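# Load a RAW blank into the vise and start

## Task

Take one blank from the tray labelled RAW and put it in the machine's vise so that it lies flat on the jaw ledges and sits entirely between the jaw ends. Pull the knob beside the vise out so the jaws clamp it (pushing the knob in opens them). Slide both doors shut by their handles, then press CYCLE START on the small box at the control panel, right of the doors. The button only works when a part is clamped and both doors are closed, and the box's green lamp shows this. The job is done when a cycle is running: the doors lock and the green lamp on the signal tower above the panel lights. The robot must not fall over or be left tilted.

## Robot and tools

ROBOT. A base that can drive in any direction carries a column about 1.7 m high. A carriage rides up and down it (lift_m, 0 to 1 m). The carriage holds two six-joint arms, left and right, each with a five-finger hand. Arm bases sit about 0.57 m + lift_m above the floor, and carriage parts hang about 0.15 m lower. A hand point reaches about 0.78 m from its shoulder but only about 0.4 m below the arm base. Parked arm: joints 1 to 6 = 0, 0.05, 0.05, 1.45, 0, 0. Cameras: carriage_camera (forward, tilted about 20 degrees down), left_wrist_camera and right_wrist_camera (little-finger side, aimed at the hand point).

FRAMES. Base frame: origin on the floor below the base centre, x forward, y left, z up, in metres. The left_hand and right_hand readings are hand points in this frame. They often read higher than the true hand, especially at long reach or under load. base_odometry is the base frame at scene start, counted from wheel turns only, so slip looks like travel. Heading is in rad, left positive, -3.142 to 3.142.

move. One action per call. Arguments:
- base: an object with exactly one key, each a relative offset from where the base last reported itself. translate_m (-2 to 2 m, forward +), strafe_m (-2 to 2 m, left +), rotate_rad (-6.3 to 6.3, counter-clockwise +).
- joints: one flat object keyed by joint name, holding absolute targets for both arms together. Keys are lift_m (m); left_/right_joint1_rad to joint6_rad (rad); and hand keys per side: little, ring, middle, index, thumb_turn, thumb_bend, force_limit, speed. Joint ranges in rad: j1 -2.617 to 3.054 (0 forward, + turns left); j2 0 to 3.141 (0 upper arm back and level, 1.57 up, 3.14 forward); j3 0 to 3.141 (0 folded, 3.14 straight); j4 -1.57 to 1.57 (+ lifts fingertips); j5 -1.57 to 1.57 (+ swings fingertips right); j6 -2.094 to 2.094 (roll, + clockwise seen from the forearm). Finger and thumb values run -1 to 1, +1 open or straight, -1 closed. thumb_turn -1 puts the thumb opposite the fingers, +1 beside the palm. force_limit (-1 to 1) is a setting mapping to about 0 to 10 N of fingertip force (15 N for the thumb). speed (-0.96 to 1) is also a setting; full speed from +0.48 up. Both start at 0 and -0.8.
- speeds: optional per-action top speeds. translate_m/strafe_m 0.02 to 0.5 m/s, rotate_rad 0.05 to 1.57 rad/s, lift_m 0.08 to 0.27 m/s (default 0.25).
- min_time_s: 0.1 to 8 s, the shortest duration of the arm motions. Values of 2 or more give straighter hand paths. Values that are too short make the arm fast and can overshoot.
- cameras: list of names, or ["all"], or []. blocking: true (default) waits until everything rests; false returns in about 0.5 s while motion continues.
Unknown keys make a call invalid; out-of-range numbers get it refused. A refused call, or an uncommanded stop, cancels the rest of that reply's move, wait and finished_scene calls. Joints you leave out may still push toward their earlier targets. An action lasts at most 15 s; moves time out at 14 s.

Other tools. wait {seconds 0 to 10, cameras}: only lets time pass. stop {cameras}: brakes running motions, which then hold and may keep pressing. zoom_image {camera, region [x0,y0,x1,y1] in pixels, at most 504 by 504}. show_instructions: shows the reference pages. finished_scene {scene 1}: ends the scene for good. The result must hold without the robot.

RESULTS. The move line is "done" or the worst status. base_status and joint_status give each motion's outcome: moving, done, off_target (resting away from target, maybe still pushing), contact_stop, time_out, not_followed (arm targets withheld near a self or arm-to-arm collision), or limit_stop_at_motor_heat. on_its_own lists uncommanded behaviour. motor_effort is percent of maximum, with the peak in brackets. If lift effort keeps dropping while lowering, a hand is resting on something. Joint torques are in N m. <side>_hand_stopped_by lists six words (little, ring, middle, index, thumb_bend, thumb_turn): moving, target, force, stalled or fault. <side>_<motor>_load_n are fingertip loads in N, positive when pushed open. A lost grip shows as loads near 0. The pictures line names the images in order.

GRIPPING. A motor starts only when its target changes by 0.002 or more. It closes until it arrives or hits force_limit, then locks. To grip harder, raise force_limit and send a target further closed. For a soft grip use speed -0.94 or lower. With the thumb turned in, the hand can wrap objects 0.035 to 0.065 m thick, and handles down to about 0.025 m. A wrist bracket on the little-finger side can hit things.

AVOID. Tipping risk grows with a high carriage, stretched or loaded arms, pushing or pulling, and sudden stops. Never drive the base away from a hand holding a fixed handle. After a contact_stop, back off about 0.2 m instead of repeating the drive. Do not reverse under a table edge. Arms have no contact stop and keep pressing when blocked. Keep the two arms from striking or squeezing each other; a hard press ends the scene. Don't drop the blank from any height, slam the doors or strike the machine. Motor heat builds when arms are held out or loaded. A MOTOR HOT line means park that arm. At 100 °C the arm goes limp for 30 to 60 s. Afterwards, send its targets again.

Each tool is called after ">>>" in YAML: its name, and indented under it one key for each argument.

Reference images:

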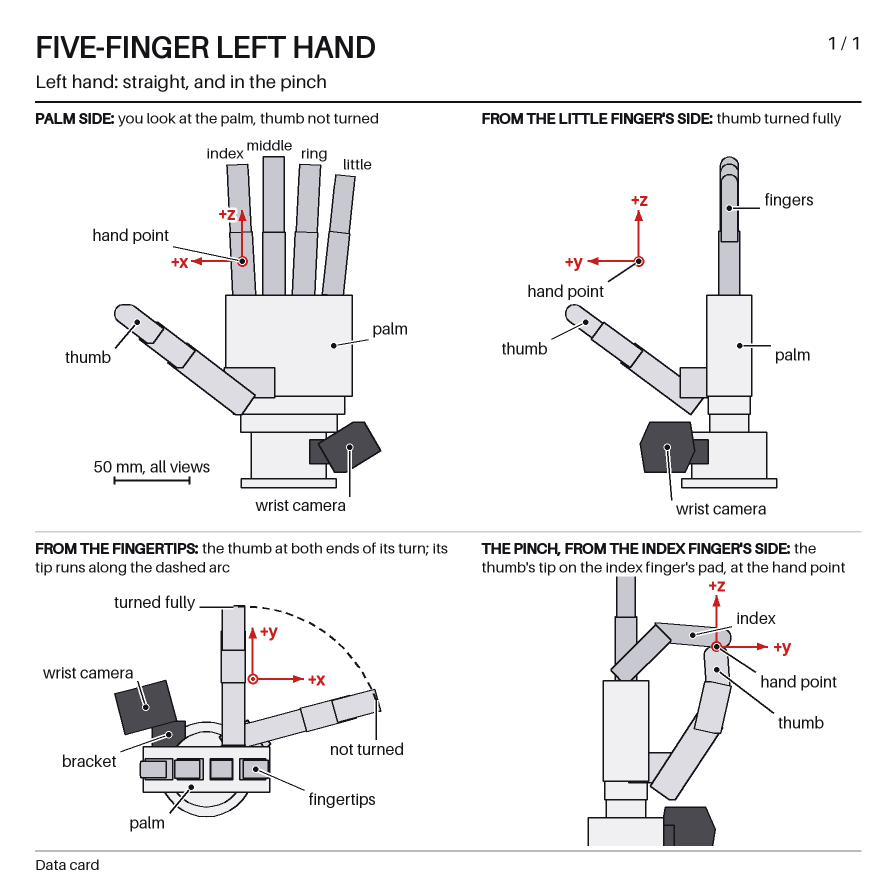

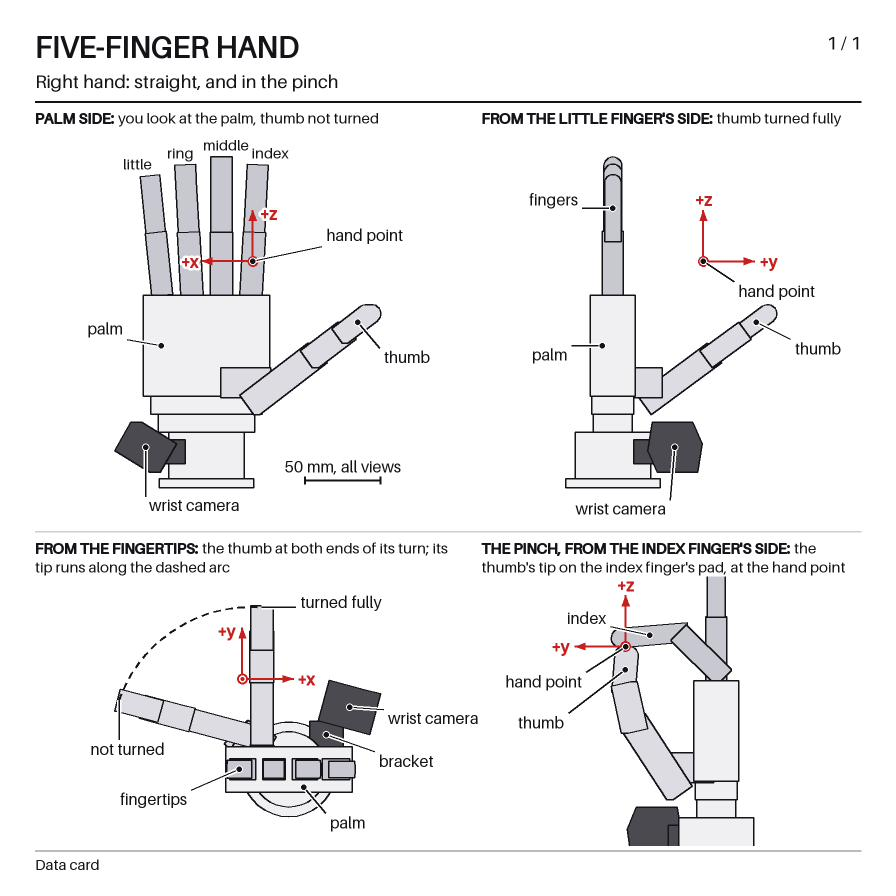

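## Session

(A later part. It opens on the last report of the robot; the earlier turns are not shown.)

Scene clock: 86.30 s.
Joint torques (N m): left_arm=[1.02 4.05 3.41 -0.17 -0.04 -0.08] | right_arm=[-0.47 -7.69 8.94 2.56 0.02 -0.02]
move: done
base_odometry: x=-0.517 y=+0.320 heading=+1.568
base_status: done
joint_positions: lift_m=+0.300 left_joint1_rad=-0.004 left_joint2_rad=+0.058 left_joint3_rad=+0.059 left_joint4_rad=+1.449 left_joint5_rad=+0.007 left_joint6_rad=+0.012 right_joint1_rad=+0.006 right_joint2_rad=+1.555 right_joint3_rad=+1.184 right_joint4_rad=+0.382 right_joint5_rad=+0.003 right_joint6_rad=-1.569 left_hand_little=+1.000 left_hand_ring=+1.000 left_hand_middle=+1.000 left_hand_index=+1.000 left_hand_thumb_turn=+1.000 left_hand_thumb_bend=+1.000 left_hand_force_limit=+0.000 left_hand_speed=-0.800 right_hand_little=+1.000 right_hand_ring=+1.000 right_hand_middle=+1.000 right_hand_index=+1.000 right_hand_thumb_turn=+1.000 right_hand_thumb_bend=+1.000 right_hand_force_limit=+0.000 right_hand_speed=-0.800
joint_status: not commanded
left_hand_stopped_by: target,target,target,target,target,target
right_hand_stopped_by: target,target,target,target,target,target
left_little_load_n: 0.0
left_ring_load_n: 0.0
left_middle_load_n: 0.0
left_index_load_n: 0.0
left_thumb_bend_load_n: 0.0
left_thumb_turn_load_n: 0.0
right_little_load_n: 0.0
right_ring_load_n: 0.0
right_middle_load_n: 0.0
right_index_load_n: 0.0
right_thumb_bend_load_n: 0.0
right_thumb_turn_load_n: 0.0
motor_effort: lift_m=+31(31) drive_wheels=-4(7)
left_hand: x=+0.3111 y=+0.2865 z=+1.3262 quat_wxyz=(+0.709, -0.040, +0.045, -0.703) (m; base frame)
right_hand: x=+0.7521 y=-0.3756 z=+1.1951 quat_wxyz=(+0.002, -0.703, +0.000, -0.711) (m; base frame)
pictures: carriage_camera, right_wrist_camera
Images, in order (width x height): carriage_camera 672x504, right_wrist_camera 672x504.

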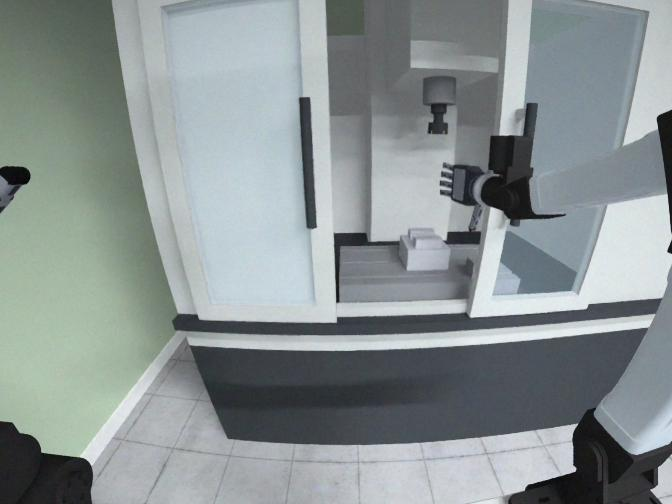

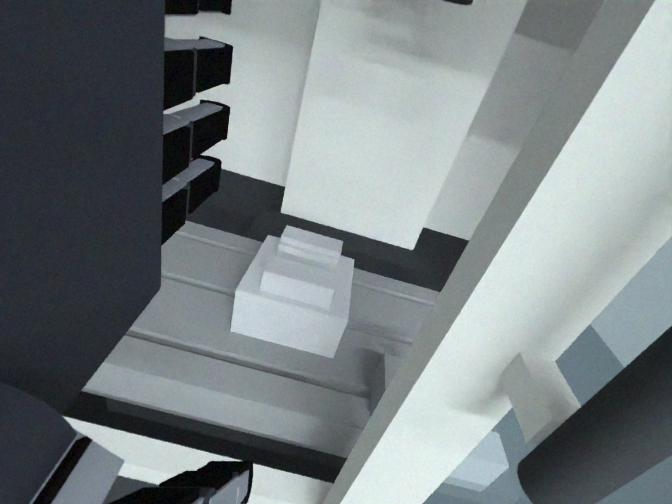

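>>> zoom_image:
  camera: "right_wrist_camera"
  region: [200, 190, 420, 380]

>>> move:
  base: {"translate_m": 0.07}
  speeds: {"translate_m": 0.1}

>>> move:
  base: {"strafe_m": -0.15}
  speeds: {"strafe_m": 0.06}
  cameras: ["carriage_camera"]

Scaled by 2.291 from the camera's 672x504 image, which has a finer 960x720 frame.

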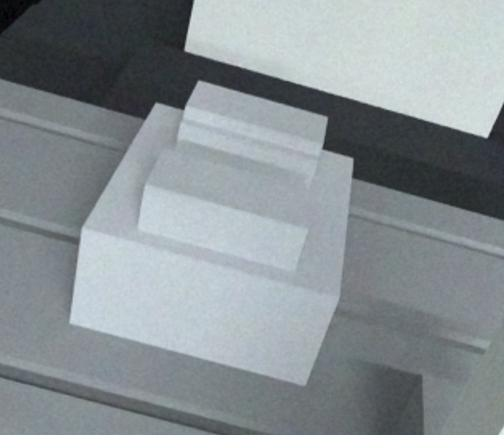

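Scene clock: 88.00 s.
Joint torques (N m): left_arm=[0.99 4.11 3.41 -0.19 -0.02 -0.07] | right_arm=[-0.46 -7.73 8.98 2.54 0.02 -0.02]
move: done
base_odometry: x=-0.518 y=+0.390 heading=+1.568
base_status: done
joint_positions: lift_m=+0.300 left_joint1_rad=-0.004 left_joint2_rad=+0.058 left_joint3_rad=+0.059 left_joint4_rad=+1.450 left_joint5_rad=+0.007 left_joint6_rad=+0.012 right_joint1_rad=+0.006 right_joint2_rad=+1.555 right_joint3_rad=+1.184 right_joint4_rad=+0.382 right_joint5_rad=+0.003 right_joint6_rad=-1.569 left_hand_little=+1.000 left_hand_ring=+1.000 left_hand_middle=+1.000 left_hand_index=+1.000 left_hand_thumb_turn=+1.000 left_hand_thumb_bend=+1.000 left_hand_force_limit=+0.000 left_hand_speed=-0.800 right_hand_little=+1.000 right_hand_ring=+1.000 right_hand_middle=+1.000 right_hand_index=+1.000 right_hand_thumb_turn=+1.000 right_hand_thumb_bend=+1.000 right_hand_force_limit=+0.000 right_hand_speed=-0.800
joint_status: not commanded
left_hand_stopped_by: target,target,target,target,target,target
right_hand_stopped_by: target,target,target,target,target,target
left_little_load_n: 0.0
left_ring_load_n: 0.0
left_middle_load_n: 0.0
left_index_load_n: 0.0
left_thumb_bend_load_n: 0.0
left_thumb_turn_load_n: 0.0
right_little_load_n: 0.0
right_ring_load_n: 0.0
right_middle_load_n: 0.0
right_index_load_n: 0.0
right_thumb_bend_load_n: 0.0
right_thumb_turn_load_n: 0.0
motor_effort: lift_m=+31(31) drive_wheels=-4(7)
left_hand: x=+0.3108 y=+0.2865 z=+1.3263 quat_wxyz=(+0.709, -0.040, +0.045, -0.703) (m; base frame)
right_hand: x=+0.7520 y=-0.3756 z=+1.1949 quat_wxyz=(+0.002, -0.703, +0.000, -0.711) (m; base frame)
pictures: none

Scene clock: 91.03 s.
Joint torques (N m): left_arm=[0.85 4.18 3.4 -0.2 -0.04 -0.09] | right_arm=[-4.82 -7.73 8.95 2.51 1.67 -0.79]
move: done
base_odometry: x=-0.368 y=+0.390 heading=+1.568
base_status: done
joint_positions: lift_m=+0.300 left_joint1_rad=-0.003 left_joint2_rad=+0.058 left_joint3_rad=+0.059 left_joint4_rad=+1.450 left_joint5_rad=+0.006 left_joint6_rad=+0.012 right_joint1_rad=+0.058 right_joint2_rad=+1.555 right_joint3_rad=+1.184 right_joint4_rad=+0.384 right_joint5_rad=-0.143 right_joint6_rad=-1.495 left_hand_little=+1.000 left_hand_ring=+1.000 left_hand_middle=+1.000 left_hand_index=+1.000 left_hand_thumb_turn=+1.000 left_hand_thumb_bend=+1.000 left_hand_force_limit=+0.000 left_hand_speed=-0.800 right_hand_little=+1.000 right_hand_ring=+1.000 right_hand_middle=+1.000 right_hand_index=+1.000 right_hand_thumb_turn=+1.000 right_hand_thumb_bend=+0.999 right_hand_force_limit=+0.000 right_hand_speed=-0.800
joint_status: not commanded
left_hand_stopped_by: target,target,target,target,target,target
right_hand_stopped_by: target,target,target,target,target,target
left_little_load_n: 0.0
left_ring_load_n: -0.5
left_middle_load_n: 0.0
left_index_load_n: 0.0
left_thumb_bend_load_n: 0.0
left_thumb_turn_load_n: 0.0
right_little_load_n: 0.0
right_ring_load_n: 0.0
right_middle_load_n: 0.0
right_index_load_n: 0.0
right_thumb_bend_load_n: -2.0
right_thumb_turn_load_n: 1.0
motor_effort: lift_m=+31(31) drive_wheels=+2(4)
left_hand: x=+0.3108 y=+0.2866 z=+1.3263 quat_wxyz=(+0.709, -0.040, +0.045, -0.703) (m; base frame)
right_hand: x=+0.7590 y=-0.3163 z=+1.1914 quat_wxyz=(+0.097, -0.701, -0.045, -0.705) (m; base frame)
pictures: carriage_camera
Images, in order (width x height): carriage_camera 672x504.

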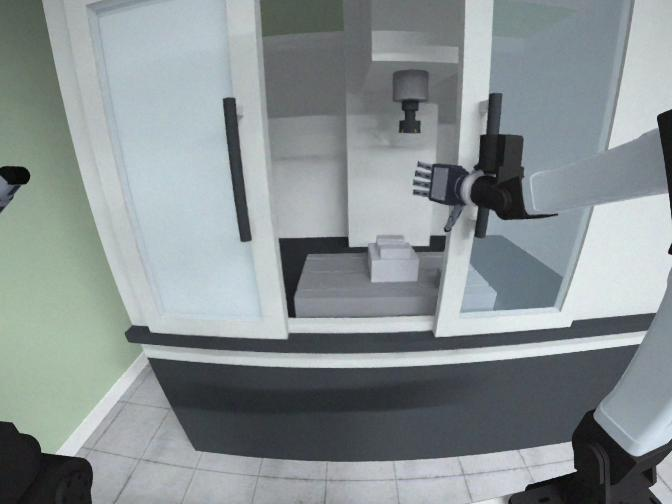

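>>> move:
  base: {"strafe_m": -0.2}
  speeds: {"strafe_m": 0.08}
  cameras: ["carriage_camera"]

>>> move:
  base: {"strafe_m": -0.15}
  speeds: {"strafe_m": 0.08}
  cameras: ["carriage_camera"]

Scene clock: 94.33 s.
Joint torques (N m): left_arm=[0.81 4.11 3.43 -0.21 -0.01 -0.08] | right_arm=[-5.72 -7.73 8.94 2.59 1.5 -0.41]
move: done
base_odometry: x=-0.168 y=+0.390 heading=+1.569
base_status: done
joint_positions: lift_m=+0.300 left_joint1_rad=-0.003 left_joint2_rad=+0.058 left_joint3_rad=+0.059 left_joint4_rad=+1.450 left_joint5_rad=+0.005 left_joint6_rad=+0.012 right_joint1_rad=+0.069 right_joint2_rad=+1.555 right_joint3_rad=+1.184 right_joint4_rad=+0.377 right_joint5_rad=-0.128 right_joint6_rad=-1.531 left_hand_little=+1.000 left_hand_ring=+1.000 left_hand_middle=+1.000 left_hand_index=+1.000 left_hand_thumb_turn=+1.000 left_hand_thumb_bend=+1.000 left_hand_force_limit=+0.000 left_hand_speed=-0.800 right_hand_little=+1.000 right_hand_ring=+1.000 right_hand_middle=+1.000 right_hand_index=+1.000 right_hand_thumb_turn=+1.000 right_hand_thumb_bend=+1.000 right_hand_force_limit=+0.000 right_hand_speed=-0.800
joint_status: not commanded
left_hand_stopped_by: target,target,target,target,target,target
right_hand_stopped_by: target,target,target,target,target,target
left_little_load_n: 0.0
left_ring_load_n: 0.0
left_middle_load_n: 0.0
left_index_load_n: 0.0
left_thumb_bend_load_n: 0.0
left_thumb_turn_load_n: 0.0
right_little_load_n: 0.0
right_ring_load_n: 0.0
right_middle_load_n: 0.0
right_index_load_n: 0.0
right_thumb_bend_load_n: -0.5
right_thumb_turn_load_n: 1.0
motor_effort: lift_m=+31(31) drive_wheels=+1(8)
left_hand: x=+0.3107 y=+0.2869 z=+1.3264 quat_wxyz=(+0.709, -0.040, +0.044, -0.703) (m; base frame)
right_hand: x=+0.7587 y=-0.3147 z=+1.1915 quat_wxyz=(+0.084, -0.703, -0.056, -0.704) (m; base frame)
pictures: carriage_camera
Images, in order (width x height): carriage_camera 672x504.

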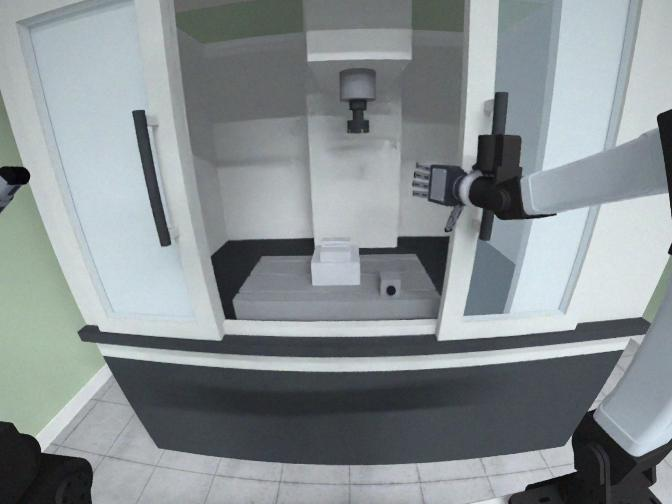

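Scene clock: 96.83 s.
Joint torques (N m): left_arm=[0.98 4.03 3.41 -0.21 -0.02 -0.07] | right_arm=[-5.52 -7.75 8.95 2.61 1.42 -0.32]
move: done
base_odometry: x=-0.018 y=+0.390 heading=+1.569
base_status: done
joint_positions: lift_m=+0.300 left_joint1_rad=-0.002 left_joint2_rad=+0.058 left_joint3_rad=+0.059 left_joint4_rad=+1.450 left_joint5_rad=+0.004 left_joint6_rad=+0.012 right_joint1_rad=+0.067 right_joint2_rad=+1.555 right_joint3_rad=+1.184 right_joint4_rad=+0.376 right_joint5_rad=-0.120 right_joint6_rad=-1.540 left_hand_little=+1.000 left_hand_ring=+1.000 left_hand_middle=+1.000 left_hand_index=+1.000 left_hand_thumb_turn=+1.000 left_hand_thumb_bend=+1.000 left_hand_force_limit=+0.000 left_hand_speed=-0.800 right_hand_little=+1.000 right_hand_ring=+1.000 right_hand_middle=+1.000 right_hand_index=+1.000 right_hand_thumb_turn=+1.000 right_hand_thumb_bend=+1.000 right_hand_force_limit=+0.000 right_hand_speed=-0.800
joint_status: not commanded
left_hand_stopped_by: target,target,target,target,target,target
right_hand_stopped_by: target,target,target,target,target,target
left_little_load_n: 0.0
left_ring_load_n: -0.5
left_middle_load_n: 0.0
left_index_load_n: 0.0
left_thumb_bend_load_n: 0.0
left_thumb_turn_load_n: 0.0
right_little_load_n: 0.0
right_ring_load_n: 0.0
right_middle_load_n: 0.0
right_index_load_n: 0.5
right_thumb_bend_load_n: 0.0
right_thumb_turn_load_n: 0.5
motor_effort: lift_m=+31(31) drive_wheels=+1(8)
left_hand: x=+0.3107 y=+0.2872 z=+1.3265 quat_wxyz=(+0.709, -0.041, +0.044, -0.703) (m; base frame)
right_hand: x=+0.7585 y=-0.3177 z=+1.1917 quat_wxyz=(+0.077, -0.703, -0.055, -0.705) (m; base frame)
pictures: carriage_camera
Images, in order (width x height): carriage_camera 672x504.

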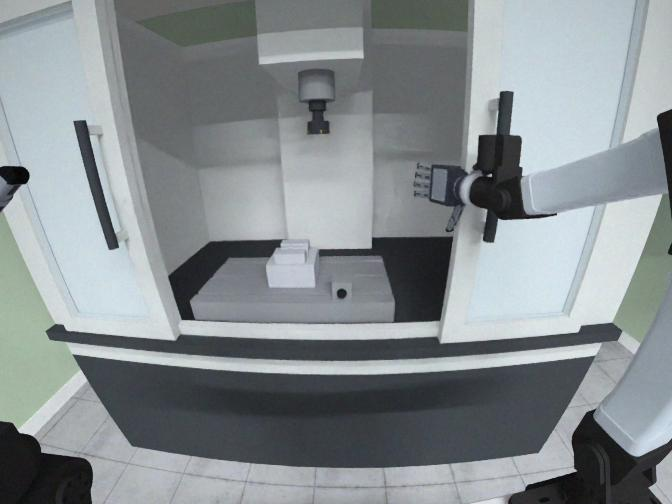

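>>> move:
  base: {"strafe_m": 0.09}
  speeds: {"strafe_m": 0.1}

>>> move:
  base: {"translate_m": -0.15}
  cameras: ["carriage_camera", "right_wrist_camera"]

>>> zoom_image:
  camera: "carriage_camera"
  region: [230, 200, 430, 340]

Scene clock: 98.93 s.
Joint torques (N m): left_arm=[0.85 4.1 3.47 -0.2 0.02 -0.08] | right_arm=[-0.43 -7.76 8.98 2.57 0.13 -0.1]
move: done
base_odometry: x=-0.108 y=+0.390 heading=+1.569
base_status: done
joint_positions: lift_m=+0.300 left_joint1_rad=-0.002 left_joint2_rad=+0.058 left_joint3_rad=+0.059 left_joint4_rad=+1.450 left_joint5_rad=+0.004 left_joint6_rad=+0.012 right_joint1_rad=+0.006 right_joint2_rad=+1.555 right_joint3_rad=+1.184 right_joint4_rad=+0.380 right_joint5_rad=-0.006 right_joint6_rad=-1.560 left_hand_little=+1.000 left_hand_ring=+1.000 left_hand_middle=+1.000 left_hand_index=+1.000 left_hand_thumb_turn=+1.000 left_hand_thumb_bend=+1.000 left_hand_force_limit=+0.000 left_hand_speed=-0.800 right_hand_little=+1.000 right_hand_ring=+1.000 right_hand_middle=+1.000 right_hand_index=+1.000 right_hand_thumb_turn=+1.000 right_hand_thumb_bend=+1.000 right_hand_force_limit=+0.000 right_hand_speed=-0.800
joint_status: not commanded
left_hand_stopped_by: target,target,target,target,target,target
right_hand_stopped_by: target,target,target,target,target,target
left_little_load_n: 0.0
left_ring_load_n: 0.0
left_middle_load_n: 0.0
left_index_load_n: 0.0
left_thumb_bend_load_n: 0.0
left_thumb_turn_load_n: 0.0
right_little_load_n: 0.0
right_ring_load_n: 0.0
right_middle_load_n: 0.0
right_index_load_n: 0.5
right_thumb_bend_load_n: 0.0
right_thumb_turn_load_n: 0.0
motor_effort: lift_m=+31(31) drive_wheels=+2(6)
left_hand: x=+0.3107 y=+0.2872 z=+1.3265 quat_wxyz=(+0.709, -0.041, +0.044, -0.702) (m; base frame)
right_hand: x=+0.7525 y=-0.3738 z=+1.1940 quat_wxyz=(+0.008, -0.704, +0.000, -0.710) (m; base frame)
pictures: none

Scene clock: 100.90 s.
Joint torques (N m): left_arm=[0.83 4 3.55 -0.22 -0.01 -0.07] | right_arm=[-0.43 -7.73 8.95 2.54 0.12 -0.1]
move: done
base_odometry: x=-0.108 y=+0.240 heading=+1.569
base_status: done
joint_positions: lift_m=+0.300 left_joint1_rad=-0.002 left_joint2_rad=+0.058 left_joint3_rad=+0.058 left_joint4_rad=+1.452 left_joint5_rad=+0.004 left_joint6_rad=+0.012 right_joint1_rad=+0.006 right_joint2_rad=+1.555 right_joint3_rad=+1.184 right_joint4_rad=+0.380 right_joint5_rad=-0.006 right_joint6_rad=-1.561 left_hand_little=+1.000 left_hand_ring=+1.000 left_hand_middle=+1.000 left_hand_index=+1.000 left_hand_thumb_turn=+1.000 left_hand_thumb_bend=+1.000 left_hand_force_limit=+0.000 left_hand_speed=-0.800 right_hand_little=+1.000 right_hand_ring=+1.000 right_hand_middle=+1.000 right_hand_index=+1.000 right_hand_thumb_turn=+1.000 right_hand_thumb_bend=+1.000 right_hand_force_limit=+0.000 right_hand_speed=-0.800
joint_status: not commanded
left_hand_stopped_by: target,target,target,target,target,target
right_hand_stopped_by: target,target,target,target,target,target
left_little_load_n: 0.0
left_ring_load_n: 0.0
left_middle_load_n: 0.0
left_index_load_n: 0.0
left_thumb_bend_load_n: 0.0
left_thumb_turn_load_n: 0.0
right_little_load_n: -0.5
right_ring_load_n: 0.0
right_middle_load_n: 0.0
right_index_load_n: 0.0
right_thumb_bend_load_n: 0.0
right_thumb_turn_load_n: 0.0
motor_effort: lift_m=+31(31) drive_wheels=-1(6)
left_hand: x=+0.3108 y=+0.2872 z=+1.3261 quat_wxyz=(+0.709, -0.041, +0.044, -0.702) (m; base frame)
right_hand: x=+0.7525 y=-0.3739 z=+1.1941 quat_wxyz=(+0.008, -0.704, +0.000, -0.710) (m; base frame)
pictures: carriage_camera, right_wrist_camera
Images, in order (width x height): carriage_camera 672x504, right_wrist_camera 672x504.

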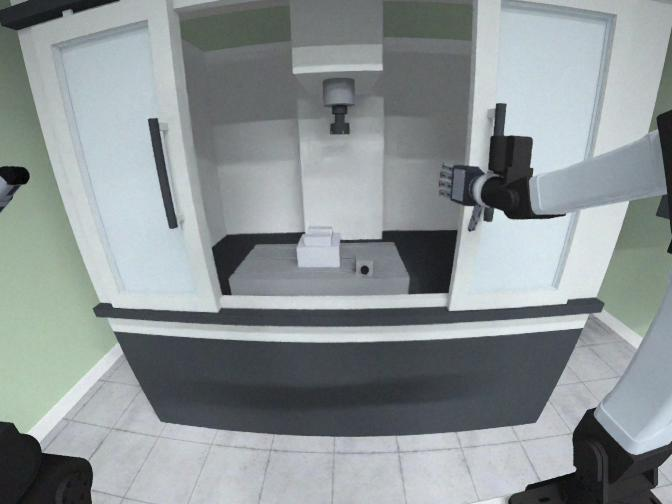

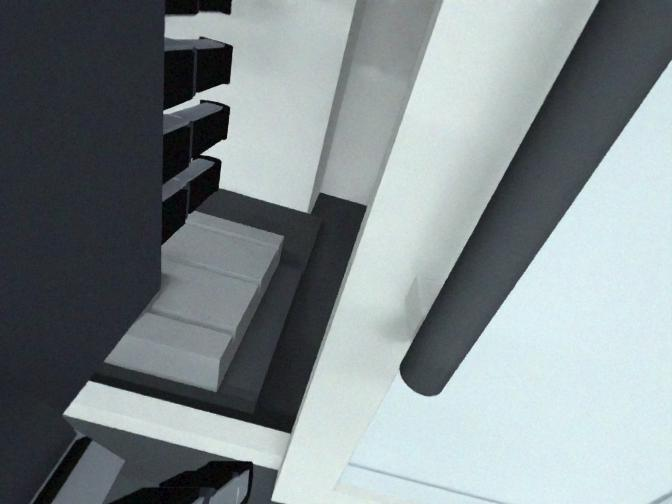

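Scaled by 2.520 from the camera's 672x504 image, which has a finer 960x720 frame.

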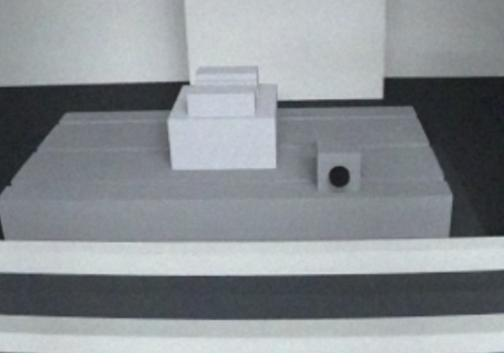

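>>> move:
  base: {"strafe_m": 0.23}
  joints: {"right_hand_middle": -1, "right_hand_ring": -1, "right_hand_little": -1, "right_hand_thumb_turn": -1, "right_hand_speed": 0.0}

>>> move:
  joints: {"right_joint2_rad": 2.342, "right_joint3_rad": 1.063, "right_joint4_rad": 1.279}
  min_time_s: 2
  cameras: ["carriage_camera", "right_wrist_camera"]

>>> zoom_image:
  camera: "carriage_camera"
  region: [300, 150, 550, 330]

Scene clock: 104.33 s.
Joint torques (N m): left_arm=[0.7 4.08 3.54 -0.22 0.04 -0.08] | right_arm=[-0.38 -7.77 8.95 2.55 0.11 -0.11]
move: done
base_odometry: x=-0.338 y=+0.240 heading=+1.569
base_status: done
joint_positions: lift_m=+0.300 left_joint1_rad=-0.002 left_joint2_rad=+0.058 left_joint3_rad=+0.058 left_joint4_rad=+1.452 left_joint5_rad=+0.003 left_joint6_rad=+0.012 right_joint1_rad=+0.004 right_joint2_rad=+1.555 right_joint3_rad=+1.184 right_joint4_rad=+0.380 right_joint5_rad=-0.005 right_joint6_rad=-1.562 left_hand_little=+1.000 left_hand_ring=+1.000 left_hand_middle=+1.000 left_hand_index=+1.000 left_hand_thumb_turn=+1.000 left_hand_thumb_bend=+1.000 left_hand_force_limit=+0.000 left_hand_speed=-0.800 right_hand_little=-1.000 right_hand_ring=-1.000 right_hand_middle=-1.000 right_hand_index=+1.000 right_hand_thumb_turn=-1.000 right_hand_thumb_bend=+1.000 right_hand_force_limit=+0.000 right_hand_speed=+0.000
joint_status: all done
left_hand_stopped_by: target,target,target,target,target,target
right_hand_stopped_by: target,target,target,target,target,target
left_little_load_n: 0.0
left_ring_load_n: 0.0
left_middle_load_n: 0.0
left_index_load_n: 0.0
left_thumb_bend_load_n: 0.0
left_thumb_turn_load_n: 0.0
right_little_load_n: 0.0
right_ring_load_n: 0.0
right_middle_load_n: 0.0
right_index_load_n: 0.0
right_thumb_bend_load_n: 0.5
right_thumb_turn_load_n: 0.0
motor_effort: lift_m=+31(31) drive_wheels=-3(6)
left_hand: x=+0.3108 y=+0.2874 z=+1.3261 quat_wxyz=(+0.709, -0.041, +0.043, -0.702) (m; base frame)
right_hand: x=+0.7524 y=-0.3749 z=+1.1941 quat_wxyz=(+0.006, -0.704, +0.000, -0.710) (m; base frame)
pictures: none

Scene clock: 106.80 s.
Joint torques (N m): left_arm=[0.76 4.07 3.51 -0.22 0.01 -0.07] | right_arm=[-0.32 -11 4.44 2.69 0.11 -0.11]
move: done
base_odometry: x=-0.338 y=+0.240 heading=+1.569
base_status: not commanded
joint_positions: lift_m=+0.300 left_joint1_rad=-0.002 left_joint2_rad=+0.058 left_joint3_rad=+0.058 left_joint4_rad=+1.452 left_joint5_rad=+0.003 left_joint6_rad=+0.012 right_joint1_rad=+0.004 right_joint2_rad=+2.315 right_joint3_rad=+1.071 right_joint4_rad=+1.269 right_joint5_rad=-0.005 right_joint6_rad=-1.562 left_hand_little=+1.000 left_hand_ring=+1.000 left_hand_middle=+1.000 left_hand_index=+1.000 left_hand_thumb_turn=+1.000 left_hand_thumb_bend=+1.000 left_hand_force_limit=+0.000 left_hand_speed=-0.800 right_hand_little=-1.000 right_hand_ring=-1.000 right_hand_middle=-1.000 right_hand_index=+1.000 right_hand_thumb_turn=-1.000 right_hand_thumb_bend=+1.000 right_hand_force_limit=+0.000 right_hand_speed=+0.000
joint_status: all done
left_hand_stopped_by: target,target,target,target,target,target
right_hand_stopped_by: target,target,target,target,target,target
left_little_load_n: 0.0
left_ring_load_n: 0.0
left_middle_load_n: 0.0
left_index_load_n: 0.0
left_thumb_bend_load_n: 0.0
left_thumb_turn_load_n: 0.0
right_little_load_n: 0.0
right_ring_load_n: 0.0
right_middle_load_n: 0.0
right_index_load_n: 0.0
right_thumb_bend_load_n: 0.0
right_thumb_turn_load_n: 0.0
motor_effort: lift_m=+31(31) drive_wheels=-3(3)
left_hand: x=+0.3108 y=+0.2874 z=+1.3261 quat_wxyz=(+0.709, -0.041, +0.043, -0.702) (m; base frame)
right_hand: x=+0.8212 y=-0.3746 z=+0.9488 quat_wxyz=(+0.007, -0.698, +0.000, -0.716) (m; base frame)
pictures: carriage_camera, right_wrist_camera
Images, in order (width x height): carriage_camera 672x504, right_wrist_camera 672x504.

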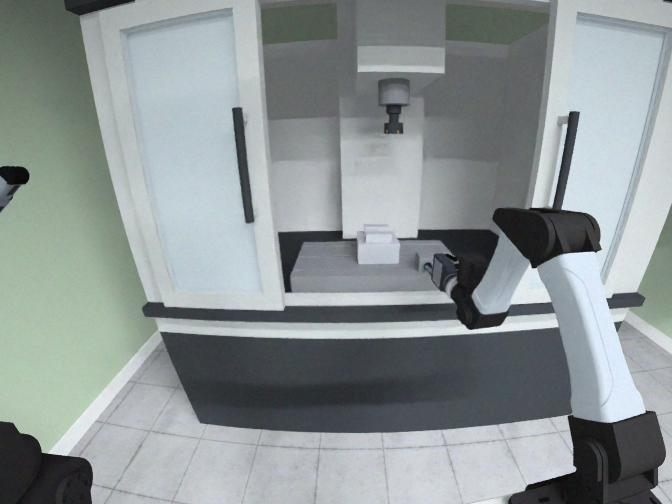

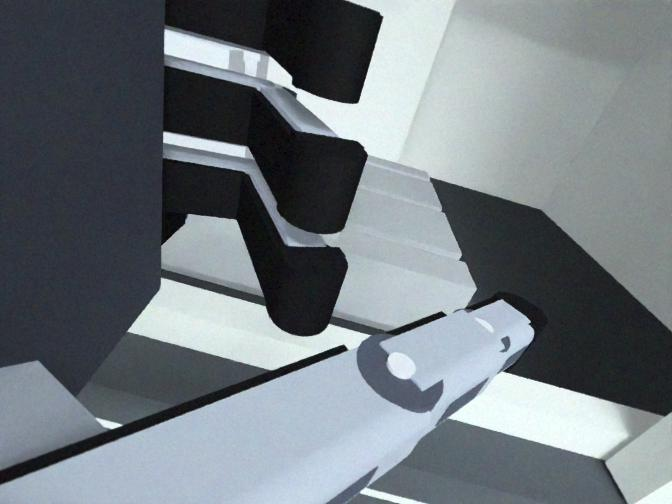

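Scaled by 2.016 from the camera's 672x504 image, which has a finer 960x720 frame.

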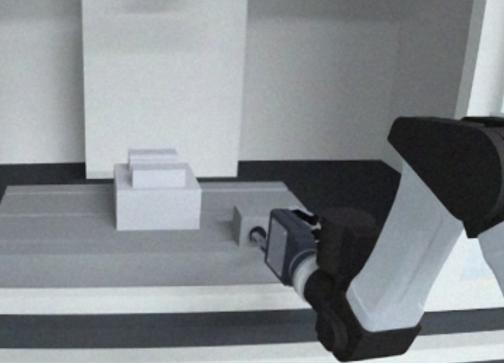

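>>> zoom_image:
  camera: "carriage_camera"
  region: [390, 230, 480, 300]

>>> zoom_image:
  camera: "carriage_camera"
  region: [340, 210, 420, 280]

Scaled by 5.600 from the camera's 672x504 image, which has a finer 960x720 frame.

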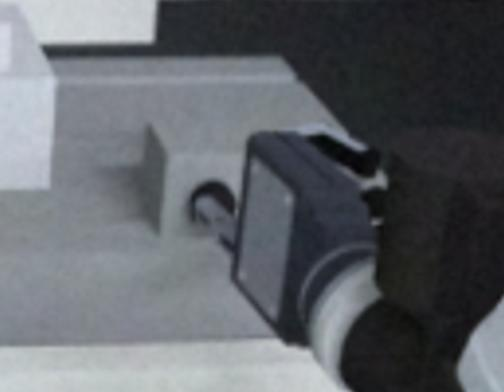

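Scaled by 6.300 from the camera's 672x504 image, which has a finer 960x720 frame.

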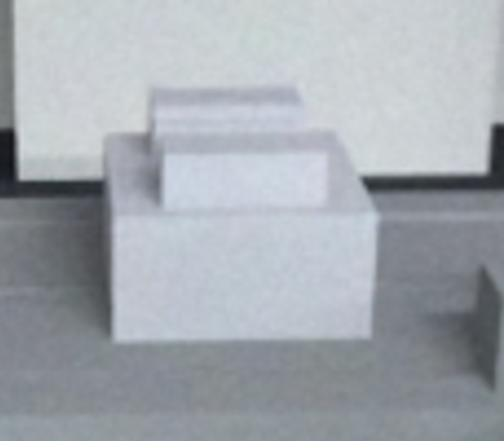

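>>> move:
  base: {"strafe_m": -0.018}
  joints: {"lift_m": 0.275}
  cameras: ["carriage_camera"]

>>> zoom_image:
  camera: "carriage_camera"
  region: [390, 220, 480, 290]

>>> move:
  base: {"translate_m": 0.03}
  speeds: {"translate_m": 0.06}
  cameras: ["carriage_camera"]

>>> zoom_image:
  camera: "carriage_camera"
  region: [390, 220, 480, 290]

Scene clock: 108.33 s.
Joint torques (N m): left_arm=[0.72 4.29 4.01 -0.22 0.1 -0.09] | right_arm=[-0.08 -12.15 4.88 2.6 0.09 -0.11]
move: done
base_odometry: x=-0.320 y=+0.240 heading=+1.569
base_status: done
joint_positions: lift_m=+0.275 left_joint1_rad=-0.001 left_joint2_rad=+0.057 left_joint3_rad=+0.052 left_joint4_rad=+1.452 left_joint5_rad=+0.003 left_joint6_rad=+0.012 right_joint1_rad=+0.001 right_joint2_rad=+2.326 right_joint3_rad=+1.066 right_joint4_rad=+1.277 right_joint5_rad=-0.004 right_joint6_rad=-1.562 left_hand_little=+1.000 left_hand_ring=+1.000 left_hand_middle=+1.000 left_hand_index=+1.000 left_hand_thumb_turn=+1.000 left_hand_thumb_bend=+1.000 left_hand_force_limit=+0.000 left_hand_speed=-0.800 right_hand_little=-1.000 right_hand_ring=-1.000 right_hand_middle=-1.000 right_hand_index=+1.000 right_hand_thumb_turn=-1.000 right_hand_thumb_bend=+1.000 right_hand_force_limit=+0.000 right_hand_speed=+0.000
joint_status: all done
left_hand_stopped_by: target,target,target,target,target,target
right_hand_stopped_by: target,target,target,target,target,target
left_little_load_n: 0.0
left_ring_load_n: 0.0
left_middle_load_n: 0.0
left_index_load_n: 0.0
left_thumb_bend_load_n: 0.0
left_thumb_turn_load_n: 0.0
right_little_load_n: 0.0
right_ring_load_n: 0.5
right_middle_load_n: 0.0
right_index_load_n: 0.0
right_thumb_bend_load_n: 0.0
right_thumb_turn_load_n: 0.0
motor_effort: lift_m=+26(27) drive_wheels=+0(9)
left_hand: x=+0.3121 y=+0.2875 z=+1.2997 quat_wxyz=(+0.710, -0.042, +0.045, -0.702) (m; base frame)
right_hand: x=+0.8194 y=-0.3768 z=+0.9176 quat_wxyz=(+0.005, -0.701, +0.001, -0.713) (m; base frame)
pictures: carriage_camera
Images, in order (width x height): carriage_camera 672x504.

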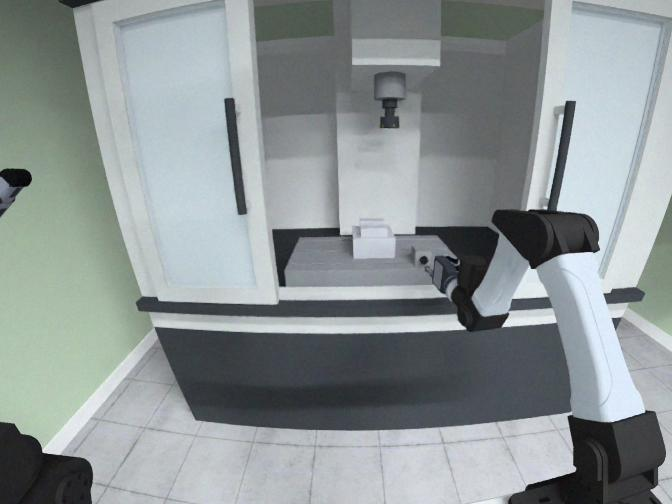

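Scaled by 5.600 from the camera's 672x504 image, which has a finer 960x720 frame.

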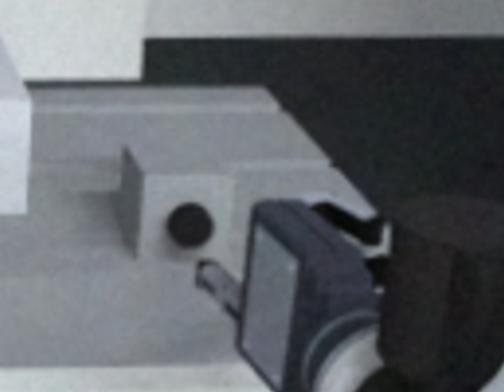

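Scene clock: 109.40 s.
Joint torques (N m): left_arm=[0.72 4.23 4.03 -0.2 0.02 -0.08] | right_arm=[-0.09 -12.11 4.85 2.6 0.09 -0.11]
move: done
base_odometry: x=-0.320 y=+0.270 heading=+1.570
base_status: done
joint_positions: lift_m=+0.275 left_joint1_rad=-0.001 left_joint2_rad=+0.057 left_joint3_rad=+0.052 left_joint4_rad=+1.452 left_joint5_rad=+0.003 left_joint6_rad=+0.012 right_joint1_rad=+0.001 right_joint2_rad=+2.326 right_joint3_rad=+1.066 right_joint4_rad=+1.280 right_joint5_rad=-0.004 right_joint6_rad=-1.562 left_hand_little=+1.000 left_hand_ring=+1.000 left_hand_middle=+1.000 left_hand_index=+1.000 left_hand_thumb_turn=+1.000 left_hand_thumb_bend=+1.000 left_hand_force_limit=+0.000 left_hand_speed=-0.800 right_hand_little=-1.000 right_hand_ring=-1.000 right_hand_middle=-1.000 right_hand_index=+1.000 right_hand_thumb_turn=-1.000 right_hand_thumb_bend=+1.000 right_hand_force_limit=+0.000 right_hand_speed=+0.000
joint_status: not commanded
left_hand_stopped_by: target,target,target,target,target,target
right_hand_stopped_by: target,target,target,target,target,target
left_little_load_n: 0.0
left_ring_load_n: 0.0
left_middle_load_n: 0.0
left_index_load_n: -0.5
left_thumb_bend_load_n: 0.0
left_thumb_turn_load_n: 0.0
right_little_load_n: 0.0
right_ring_load_n: 0.0
right_middle_load_n: 0.0
right_index_load_n: 0.0
right_thumb_bend_load_n: 0.0
right_thumb_turn_load_n: 0.0
motor_effort: lift_m=+26(27) drive_wheels=+2(7)
left_hand: x=+0.3122 y=+0.2875 z=+1.2996 quat_wxyz=(+0.710, -0.042, +0.045, -0.702) (m; base frame)
right_hand: x=+0.8194 y=-0.3768 z=+0.9184 quat_wxyz=(+0.005, -0.700, +0.001, -0.714) (m; base frame)
pictures: carriage_camera
Images, in order (width x height): carriage_camera 672x504.

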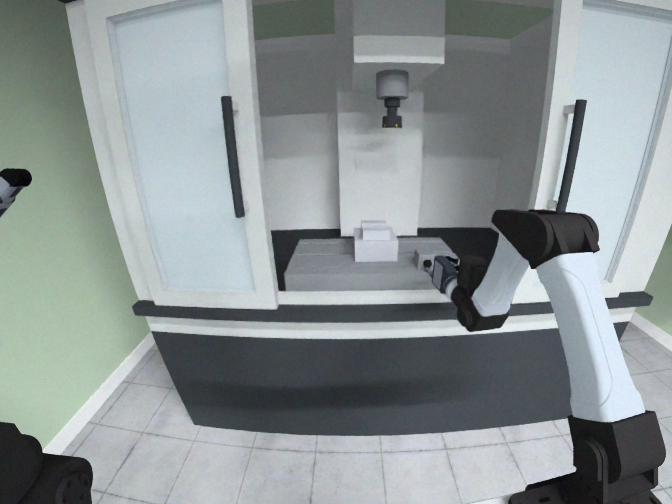

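Scaled by 5.600 from the camera's 672x504 image, which has a finer 960x720 frame.

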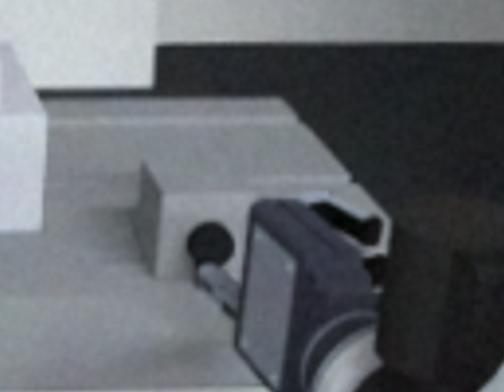

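>>> move:
  base: {"strafe_m": -0.01}

>>> move:
  base: {"translate_m": 0.02}
  speeds: {"translate_m": 0.04}
  cameras: ["carriage_camera", "right_wrist_camera"]

>>> zoom_image:
  camera: "carriage_camera"
  region: [390, 220, 480, 290]

Scene clock: 110.30 s.
Joint torques (N m): left_arm=[0.7 4.27 4.01 -0.22 0.02 -0.09] | right_arm=[0.08 -12.14 4.86 2.57 0.08 -0.11]
move: done
base_odometry: x=-0.310 y=+0.270 heading=+1.570
base_status: done
joint_positions: lift_m=+0.275 left_joint1_rad=+0.000 left_joint2_rad=+0.057 left_joint3_rad=+0.052 left_joint4_rad=+1.452 left_joint5_rad=+0.003 left_joint6_rad=+0.012 right_joint1_rad=+0.000 right_joint2_rad=+2.326 right_joint3_rad=+1.066 right_joint4_rad=+1.280 right_joint5_rad=-0.002 right_joint6_rad=-1.562 left_hand_little=+1.000 left_hand_ring=+1.000 left_hand_middle=+1.000 left_hand_index=+1.000 left_hand_thumb_turn=+1.000 left_hand_thumb_bend=+1.000 left_hand_force_limit=+0.000 left_hand_speed=-0.800 right_hand_little=-1.000 right_hand_ring=-1.000 right_hand_middle=-1.000 right_hand_index=+1.000 right_hand_thumb_turn=-1.000 right_hand_thumb_bend=+1.000 right_hand_force_limit=+0.000 right_hand_speed=+0.000
joint_status: not commanded
left_hand_stopped_by: target,target,target,target,target,target
right_hand_stopped_by: target,target,target,target,target,target
left_little_load_n: 0.0
left_ring_load_n: 0.5
left_middle_load_n: 0.0
left_index_load_n: 0.0
left_thumb_bend_load_n: 0.0
left_thumb_turn_load_n: 0.0
right_little_load_n: 0.0
right_ring_load_n: 0.0
right_middle_load_n: 0.0
right_index_load_n: 0.0
right_thumb_bend_load_n: 0.0
right_thumb_turn_load_n: 0.0
motor_effort: lift_m=+27(27) drive_wheels=-4(8)
left_hand: x=+0.3122 y=+0.2875 z=+1.2996 quat_wxyz=(+0.710, -0.042, +0.045, -0.702) (m; base frame)
right_hand: x=+0.8193 y=-0.3780 z=+0.9185 quat_wxyz=(+0.004, -0.700, +0.002, -0.714) (m; base frame)
pictures: none

Scene clock: 111.33 s.
Joint torques (N m): left_arm=[0.66 4.36 4.03 -0.19 0 -0.09] | right_arm=[0.08 -12.11 4.79 2.58 0.08 -0.11]
move: done
base_odometry: x=-0.310 y=+0.290 heading=+1.571
base_status: done
joint_positions: lift_m=+0.275 left_joint1_rad=+0.000 left_joint2_rad=+0.057 left_joint3_rad=+0.052 left_joint4_rad=+1.452 left_joint5_rad=+0.003 left_joint6_rad=+0.012 right_joint1_rad=+0.000 right_joint2_rad=+2.326 right_joint3_rad=+1.066 right_joint4_rad=+1.281 right_joint5_rad=-0.002 right_joint6_rad=-1.562 left_hand_little=+1.000 left_hand_ring=+1.000 left_hand_middle=+1.000 left_hand_index=+1.000 left_hand_thumb_turn=+1.000 left_hand_thumb_bend=+1.000 left_hand_force_limit=+0.000 left_hand_speed=-0.800 right_hand_little=-1.000 right_hand_ring=-1.000 right_hand_middle=-1.000 right_hand_index=+1.000 right_hand_thumb_turn=-1.000 right_hand_thumb_bend=+1.000 right_hand_force_limit=+0.000 right_hand_speed=+0.000
joint_status: not commanded
left_hand_stopped_by: target,target,target,target,target,target
right_hand_stopped_by: target,target,target,target,target,target
left_little_load_n: 0.0
left_ring_load_n: 0.0
left_middle_load_n: 0.0
left_index_load_n: 0.0
left_thumb_bend_load_n: 0.0
left_thumb_turn_load_n: 0.0
right_little_load_n: 0.0
right_ring_load_n: 0.0
right_middle_load_n: 0.0
right_index_load_n: 0.0
right_thumb_bend_load_n: 0.0
right_thumb_turn_load_n: 0.0
motor_effort: lift_m=+27(27) drive_wheels=-4(7)
left_hand: x=+0.3120 y=+0.2875 z=+1.2997 quat_wxyz=(+0.710, -0.042, +0.045, -0.702) (m; base frame)
right_hand: x=+0.8193 y=-0.3780 z=+0.9186 quat_wxyz=(+0.004, -0.700, +0.002, -0.714) (m; base frame)
pictures: carriage_camera, right_wrist_camera
Images, in order (width x height): carriage_camera 672x504, right_wrist_camera 672x504.

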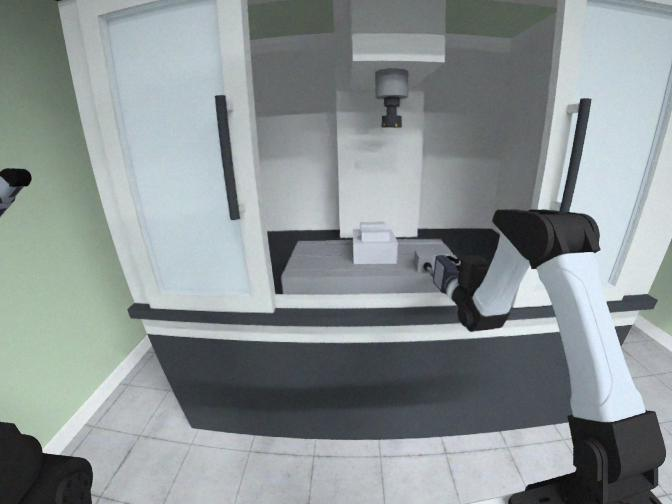

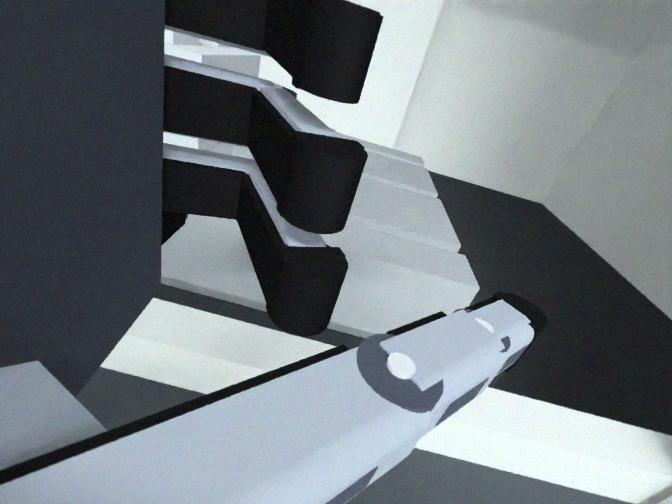

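Scaled by 5.600 from the camera's 672x504 image, which has a finer 960x720 frame.

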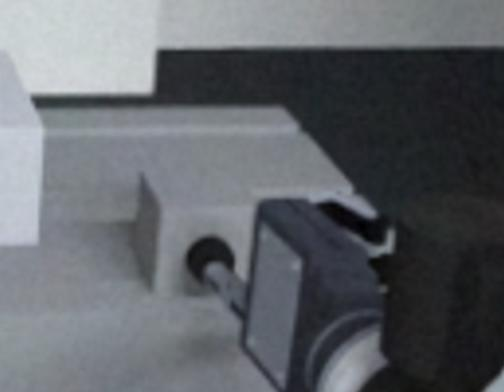

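>>> move:
  base: {"translate_m": 0.02}
  speeds: {"translate_m": 0.04}
  cameras: ["carriage_camera"]

>>> zoom_image:
  camera: "carriage_camera"
  region: [390, 220, 480, 290]

Scene clock: 112.50 s.
Joint torques (N m): left_arm=[0.66 4.19 3.95 -0.22 0 -0.08] | right_arm=[0.06 -12.12 4.85 2.56 0.08 -0.11]
move: done
base_odometry: x=-0.311 y=+0.310 heading=+1.572
base_status: done
joint_positions: lift_m=+0.275 left_joint1_rad=+0.000 left_joint2_rad=+0.057 left_joint3_rad=+0.052 left_joint4_rad=+1.452 left_joint5_rad=+0.003 left_joint6_rad=+0.012 right_joint1_rad=+0.000 right_joint2_rad=+2.326 right_joint3_rad=+1.066 right_joint4_rad=+1.282 right_joint5_rad=-0.002 right_joint6_rad=-1.562 left_hand_little=+1.000 left_hand_ring=+1.000 left_hand_middle=+1.000 left_hand_index=+1.000 left_hand_thumb_turn=+1.000 left_hand_thumb_bend=+1.000 left_hand_force_limit=+0.000 left_hand_speed=-0.800 right_hand_little=-1.000 right_hand_ring=-1.000 right_hand_middle=-1.000 right_hand_index=+1.000 right_hand_thumb_turn=-1.000 right_hand_thumb_bend=+1.000 right_hand_force_limit=+0.000 right_hand_speed=+0.000
joint_status: not commanded
left_hand_stopped_by: target,target,target,target,target,target
right_hand_stopped_by: target,target,target,target,target,target
left_little_load_n: 0.0
left_ring_load_n: 0.0
left_middle_load_n: 0.0
left_index_load_n: 0.0
left_thumb_bend_load_n: 0.0
left_thumb_turn_load_n: 0.0
right_little_load_n: 0.0
right_ring_load_n: 0.0
right_middle_load_n: 0.0
right_index_load_n: 0.0
right_thumb_bend_load_n: 0.0
right_thumb_turn_load_n: 0.5
motor_effort: lift_m=+27(27) drive_wheels=-4(7)
left_hand: x=+0.3120 y=+0.2875 z=+1.2997 quat_wxyz=(+0.710, -0.042, +0.045, -0.702) (m; base frame)
right_hand: x=+0.8193 y=-0.3780 z=+0.9188 quat_wxyz=(+0.004, -0.700, +0.002, -0.715) (m; base frame)
pictures: carriage_camera
Images, in order (width x height): carriage_camera 672x504.

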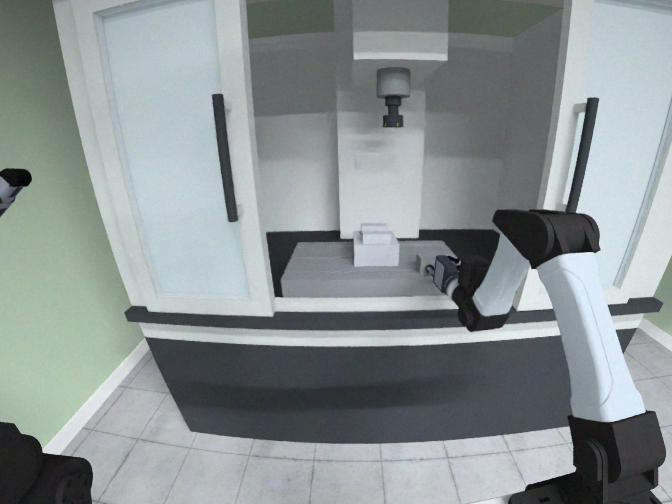

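Scaled by 5.600 from the camera's 672x504 image, which has a finer 960x720 frame.

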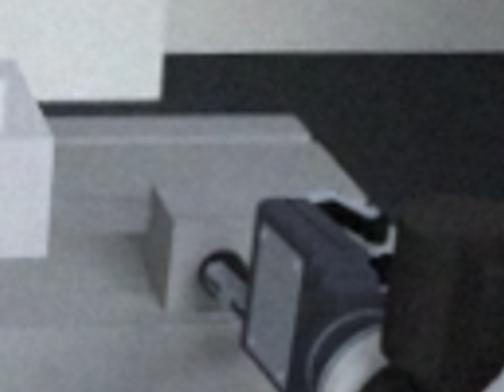

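>>> move:
  base: {"translate_m": 0.015}
  speeds: {"translate_m": 0.04}
  cameras: ["carriage_camera"]

>>> zoom_image:
  camera: "carriage_camera"
  region: [390, 220, 480, 290]

Scene clock: 113.50 s.
Joint torques (N m): left_arm=[0.68 4.26 3.97 -0.21 0.01 -0.07] | right_arm=[0.06 -12.08 4.86 2.57 0.08 -0.11]
move: done
base_odometry: x=-0.311 y=+0.325 heading=+1.572
base_status: done
joint_positions: lift_m=+0.275 left_joint1_rad=+0.000 left_joint2_rad=+0.057 left_joint3_rad=+0.052 left_joint4_rad=+1.453 left_joint5_rad=+0.003 left_joint6_rad=+0.012 right_joint1_rad=+0.000 right_joint2_rad=+2.326 right_joint3_rad=+1.066 right_joint4_rad=+1.282 right_joint5_rad=-0.002 right_joint6_rad=-1.562 left_hand_little=+1.000 left_hand_ring=+1.000 left_hand_middle=+1.000 left_hand_index=+1.000 left_hand_thumb_turn=+1.000 left_hand_thumb_bend=+1.000 left_hand_force_limit=+0.000 left_hand_speed=-0.800 right_hand_little=-1.000 right_hand_ring=-1.000 right_hand_middle=-1.000 right_hand_index=+1.000 right_hand_thumb_turn=-1.000 right_hand_thumb_bend=+1.000 right_hand_force_limit=+0.000 right_hand_speed=+0.000
joint_status: not commanded
left_hand_stopped_by: target,target,target,target,target,target
right_hand_stopped_by: target,target,target,target,target,target
left_little_load_n: 0.0
left_ring_load_n: 0.0
left_middle_load_n: 0.0
left_index_load_n: 0.0
left_thumb_bend_load_n: 0.0
left_thumb_turn_load_n: 0.0
right_little_load_n: 0.0
right_ring_load_n: 0.0
right_middle_load_n: 0.0
right_index_load_n: 0.0
right_thumb_bend_load_n: 0.0
right_thumb_turn_load_n: 0.5
motor_effort: lift_m=+27(27) drive_wheels=+2(7)
left_hand: x=+0.3119 y=+0.2875 z=+1.2997 quat_wxyz=(+0.710, -0.042, +0.045, -0.702) (m; base frame)
right_hand: x=+0.8193 y=-0.3780 z=+0.9188 quat_wxyz=(+0.004, -0.700, +0.002, -0.715) (m; base frame)
pictures: carriage_camera
Images, in order (width x height): carriage_camera 672x504.

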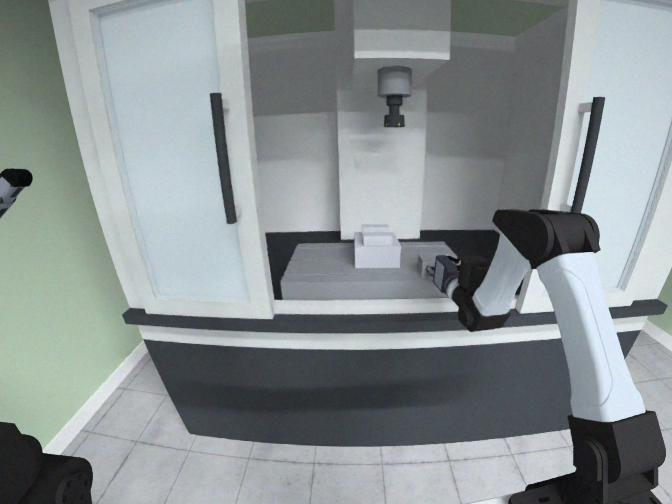

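Scaled by 5.600 from the camera's 672x504 image, which has a finer 960x720 frame.

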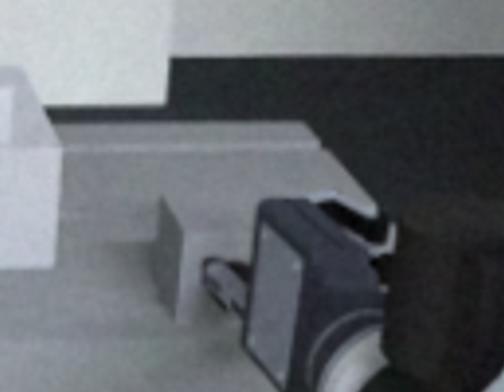

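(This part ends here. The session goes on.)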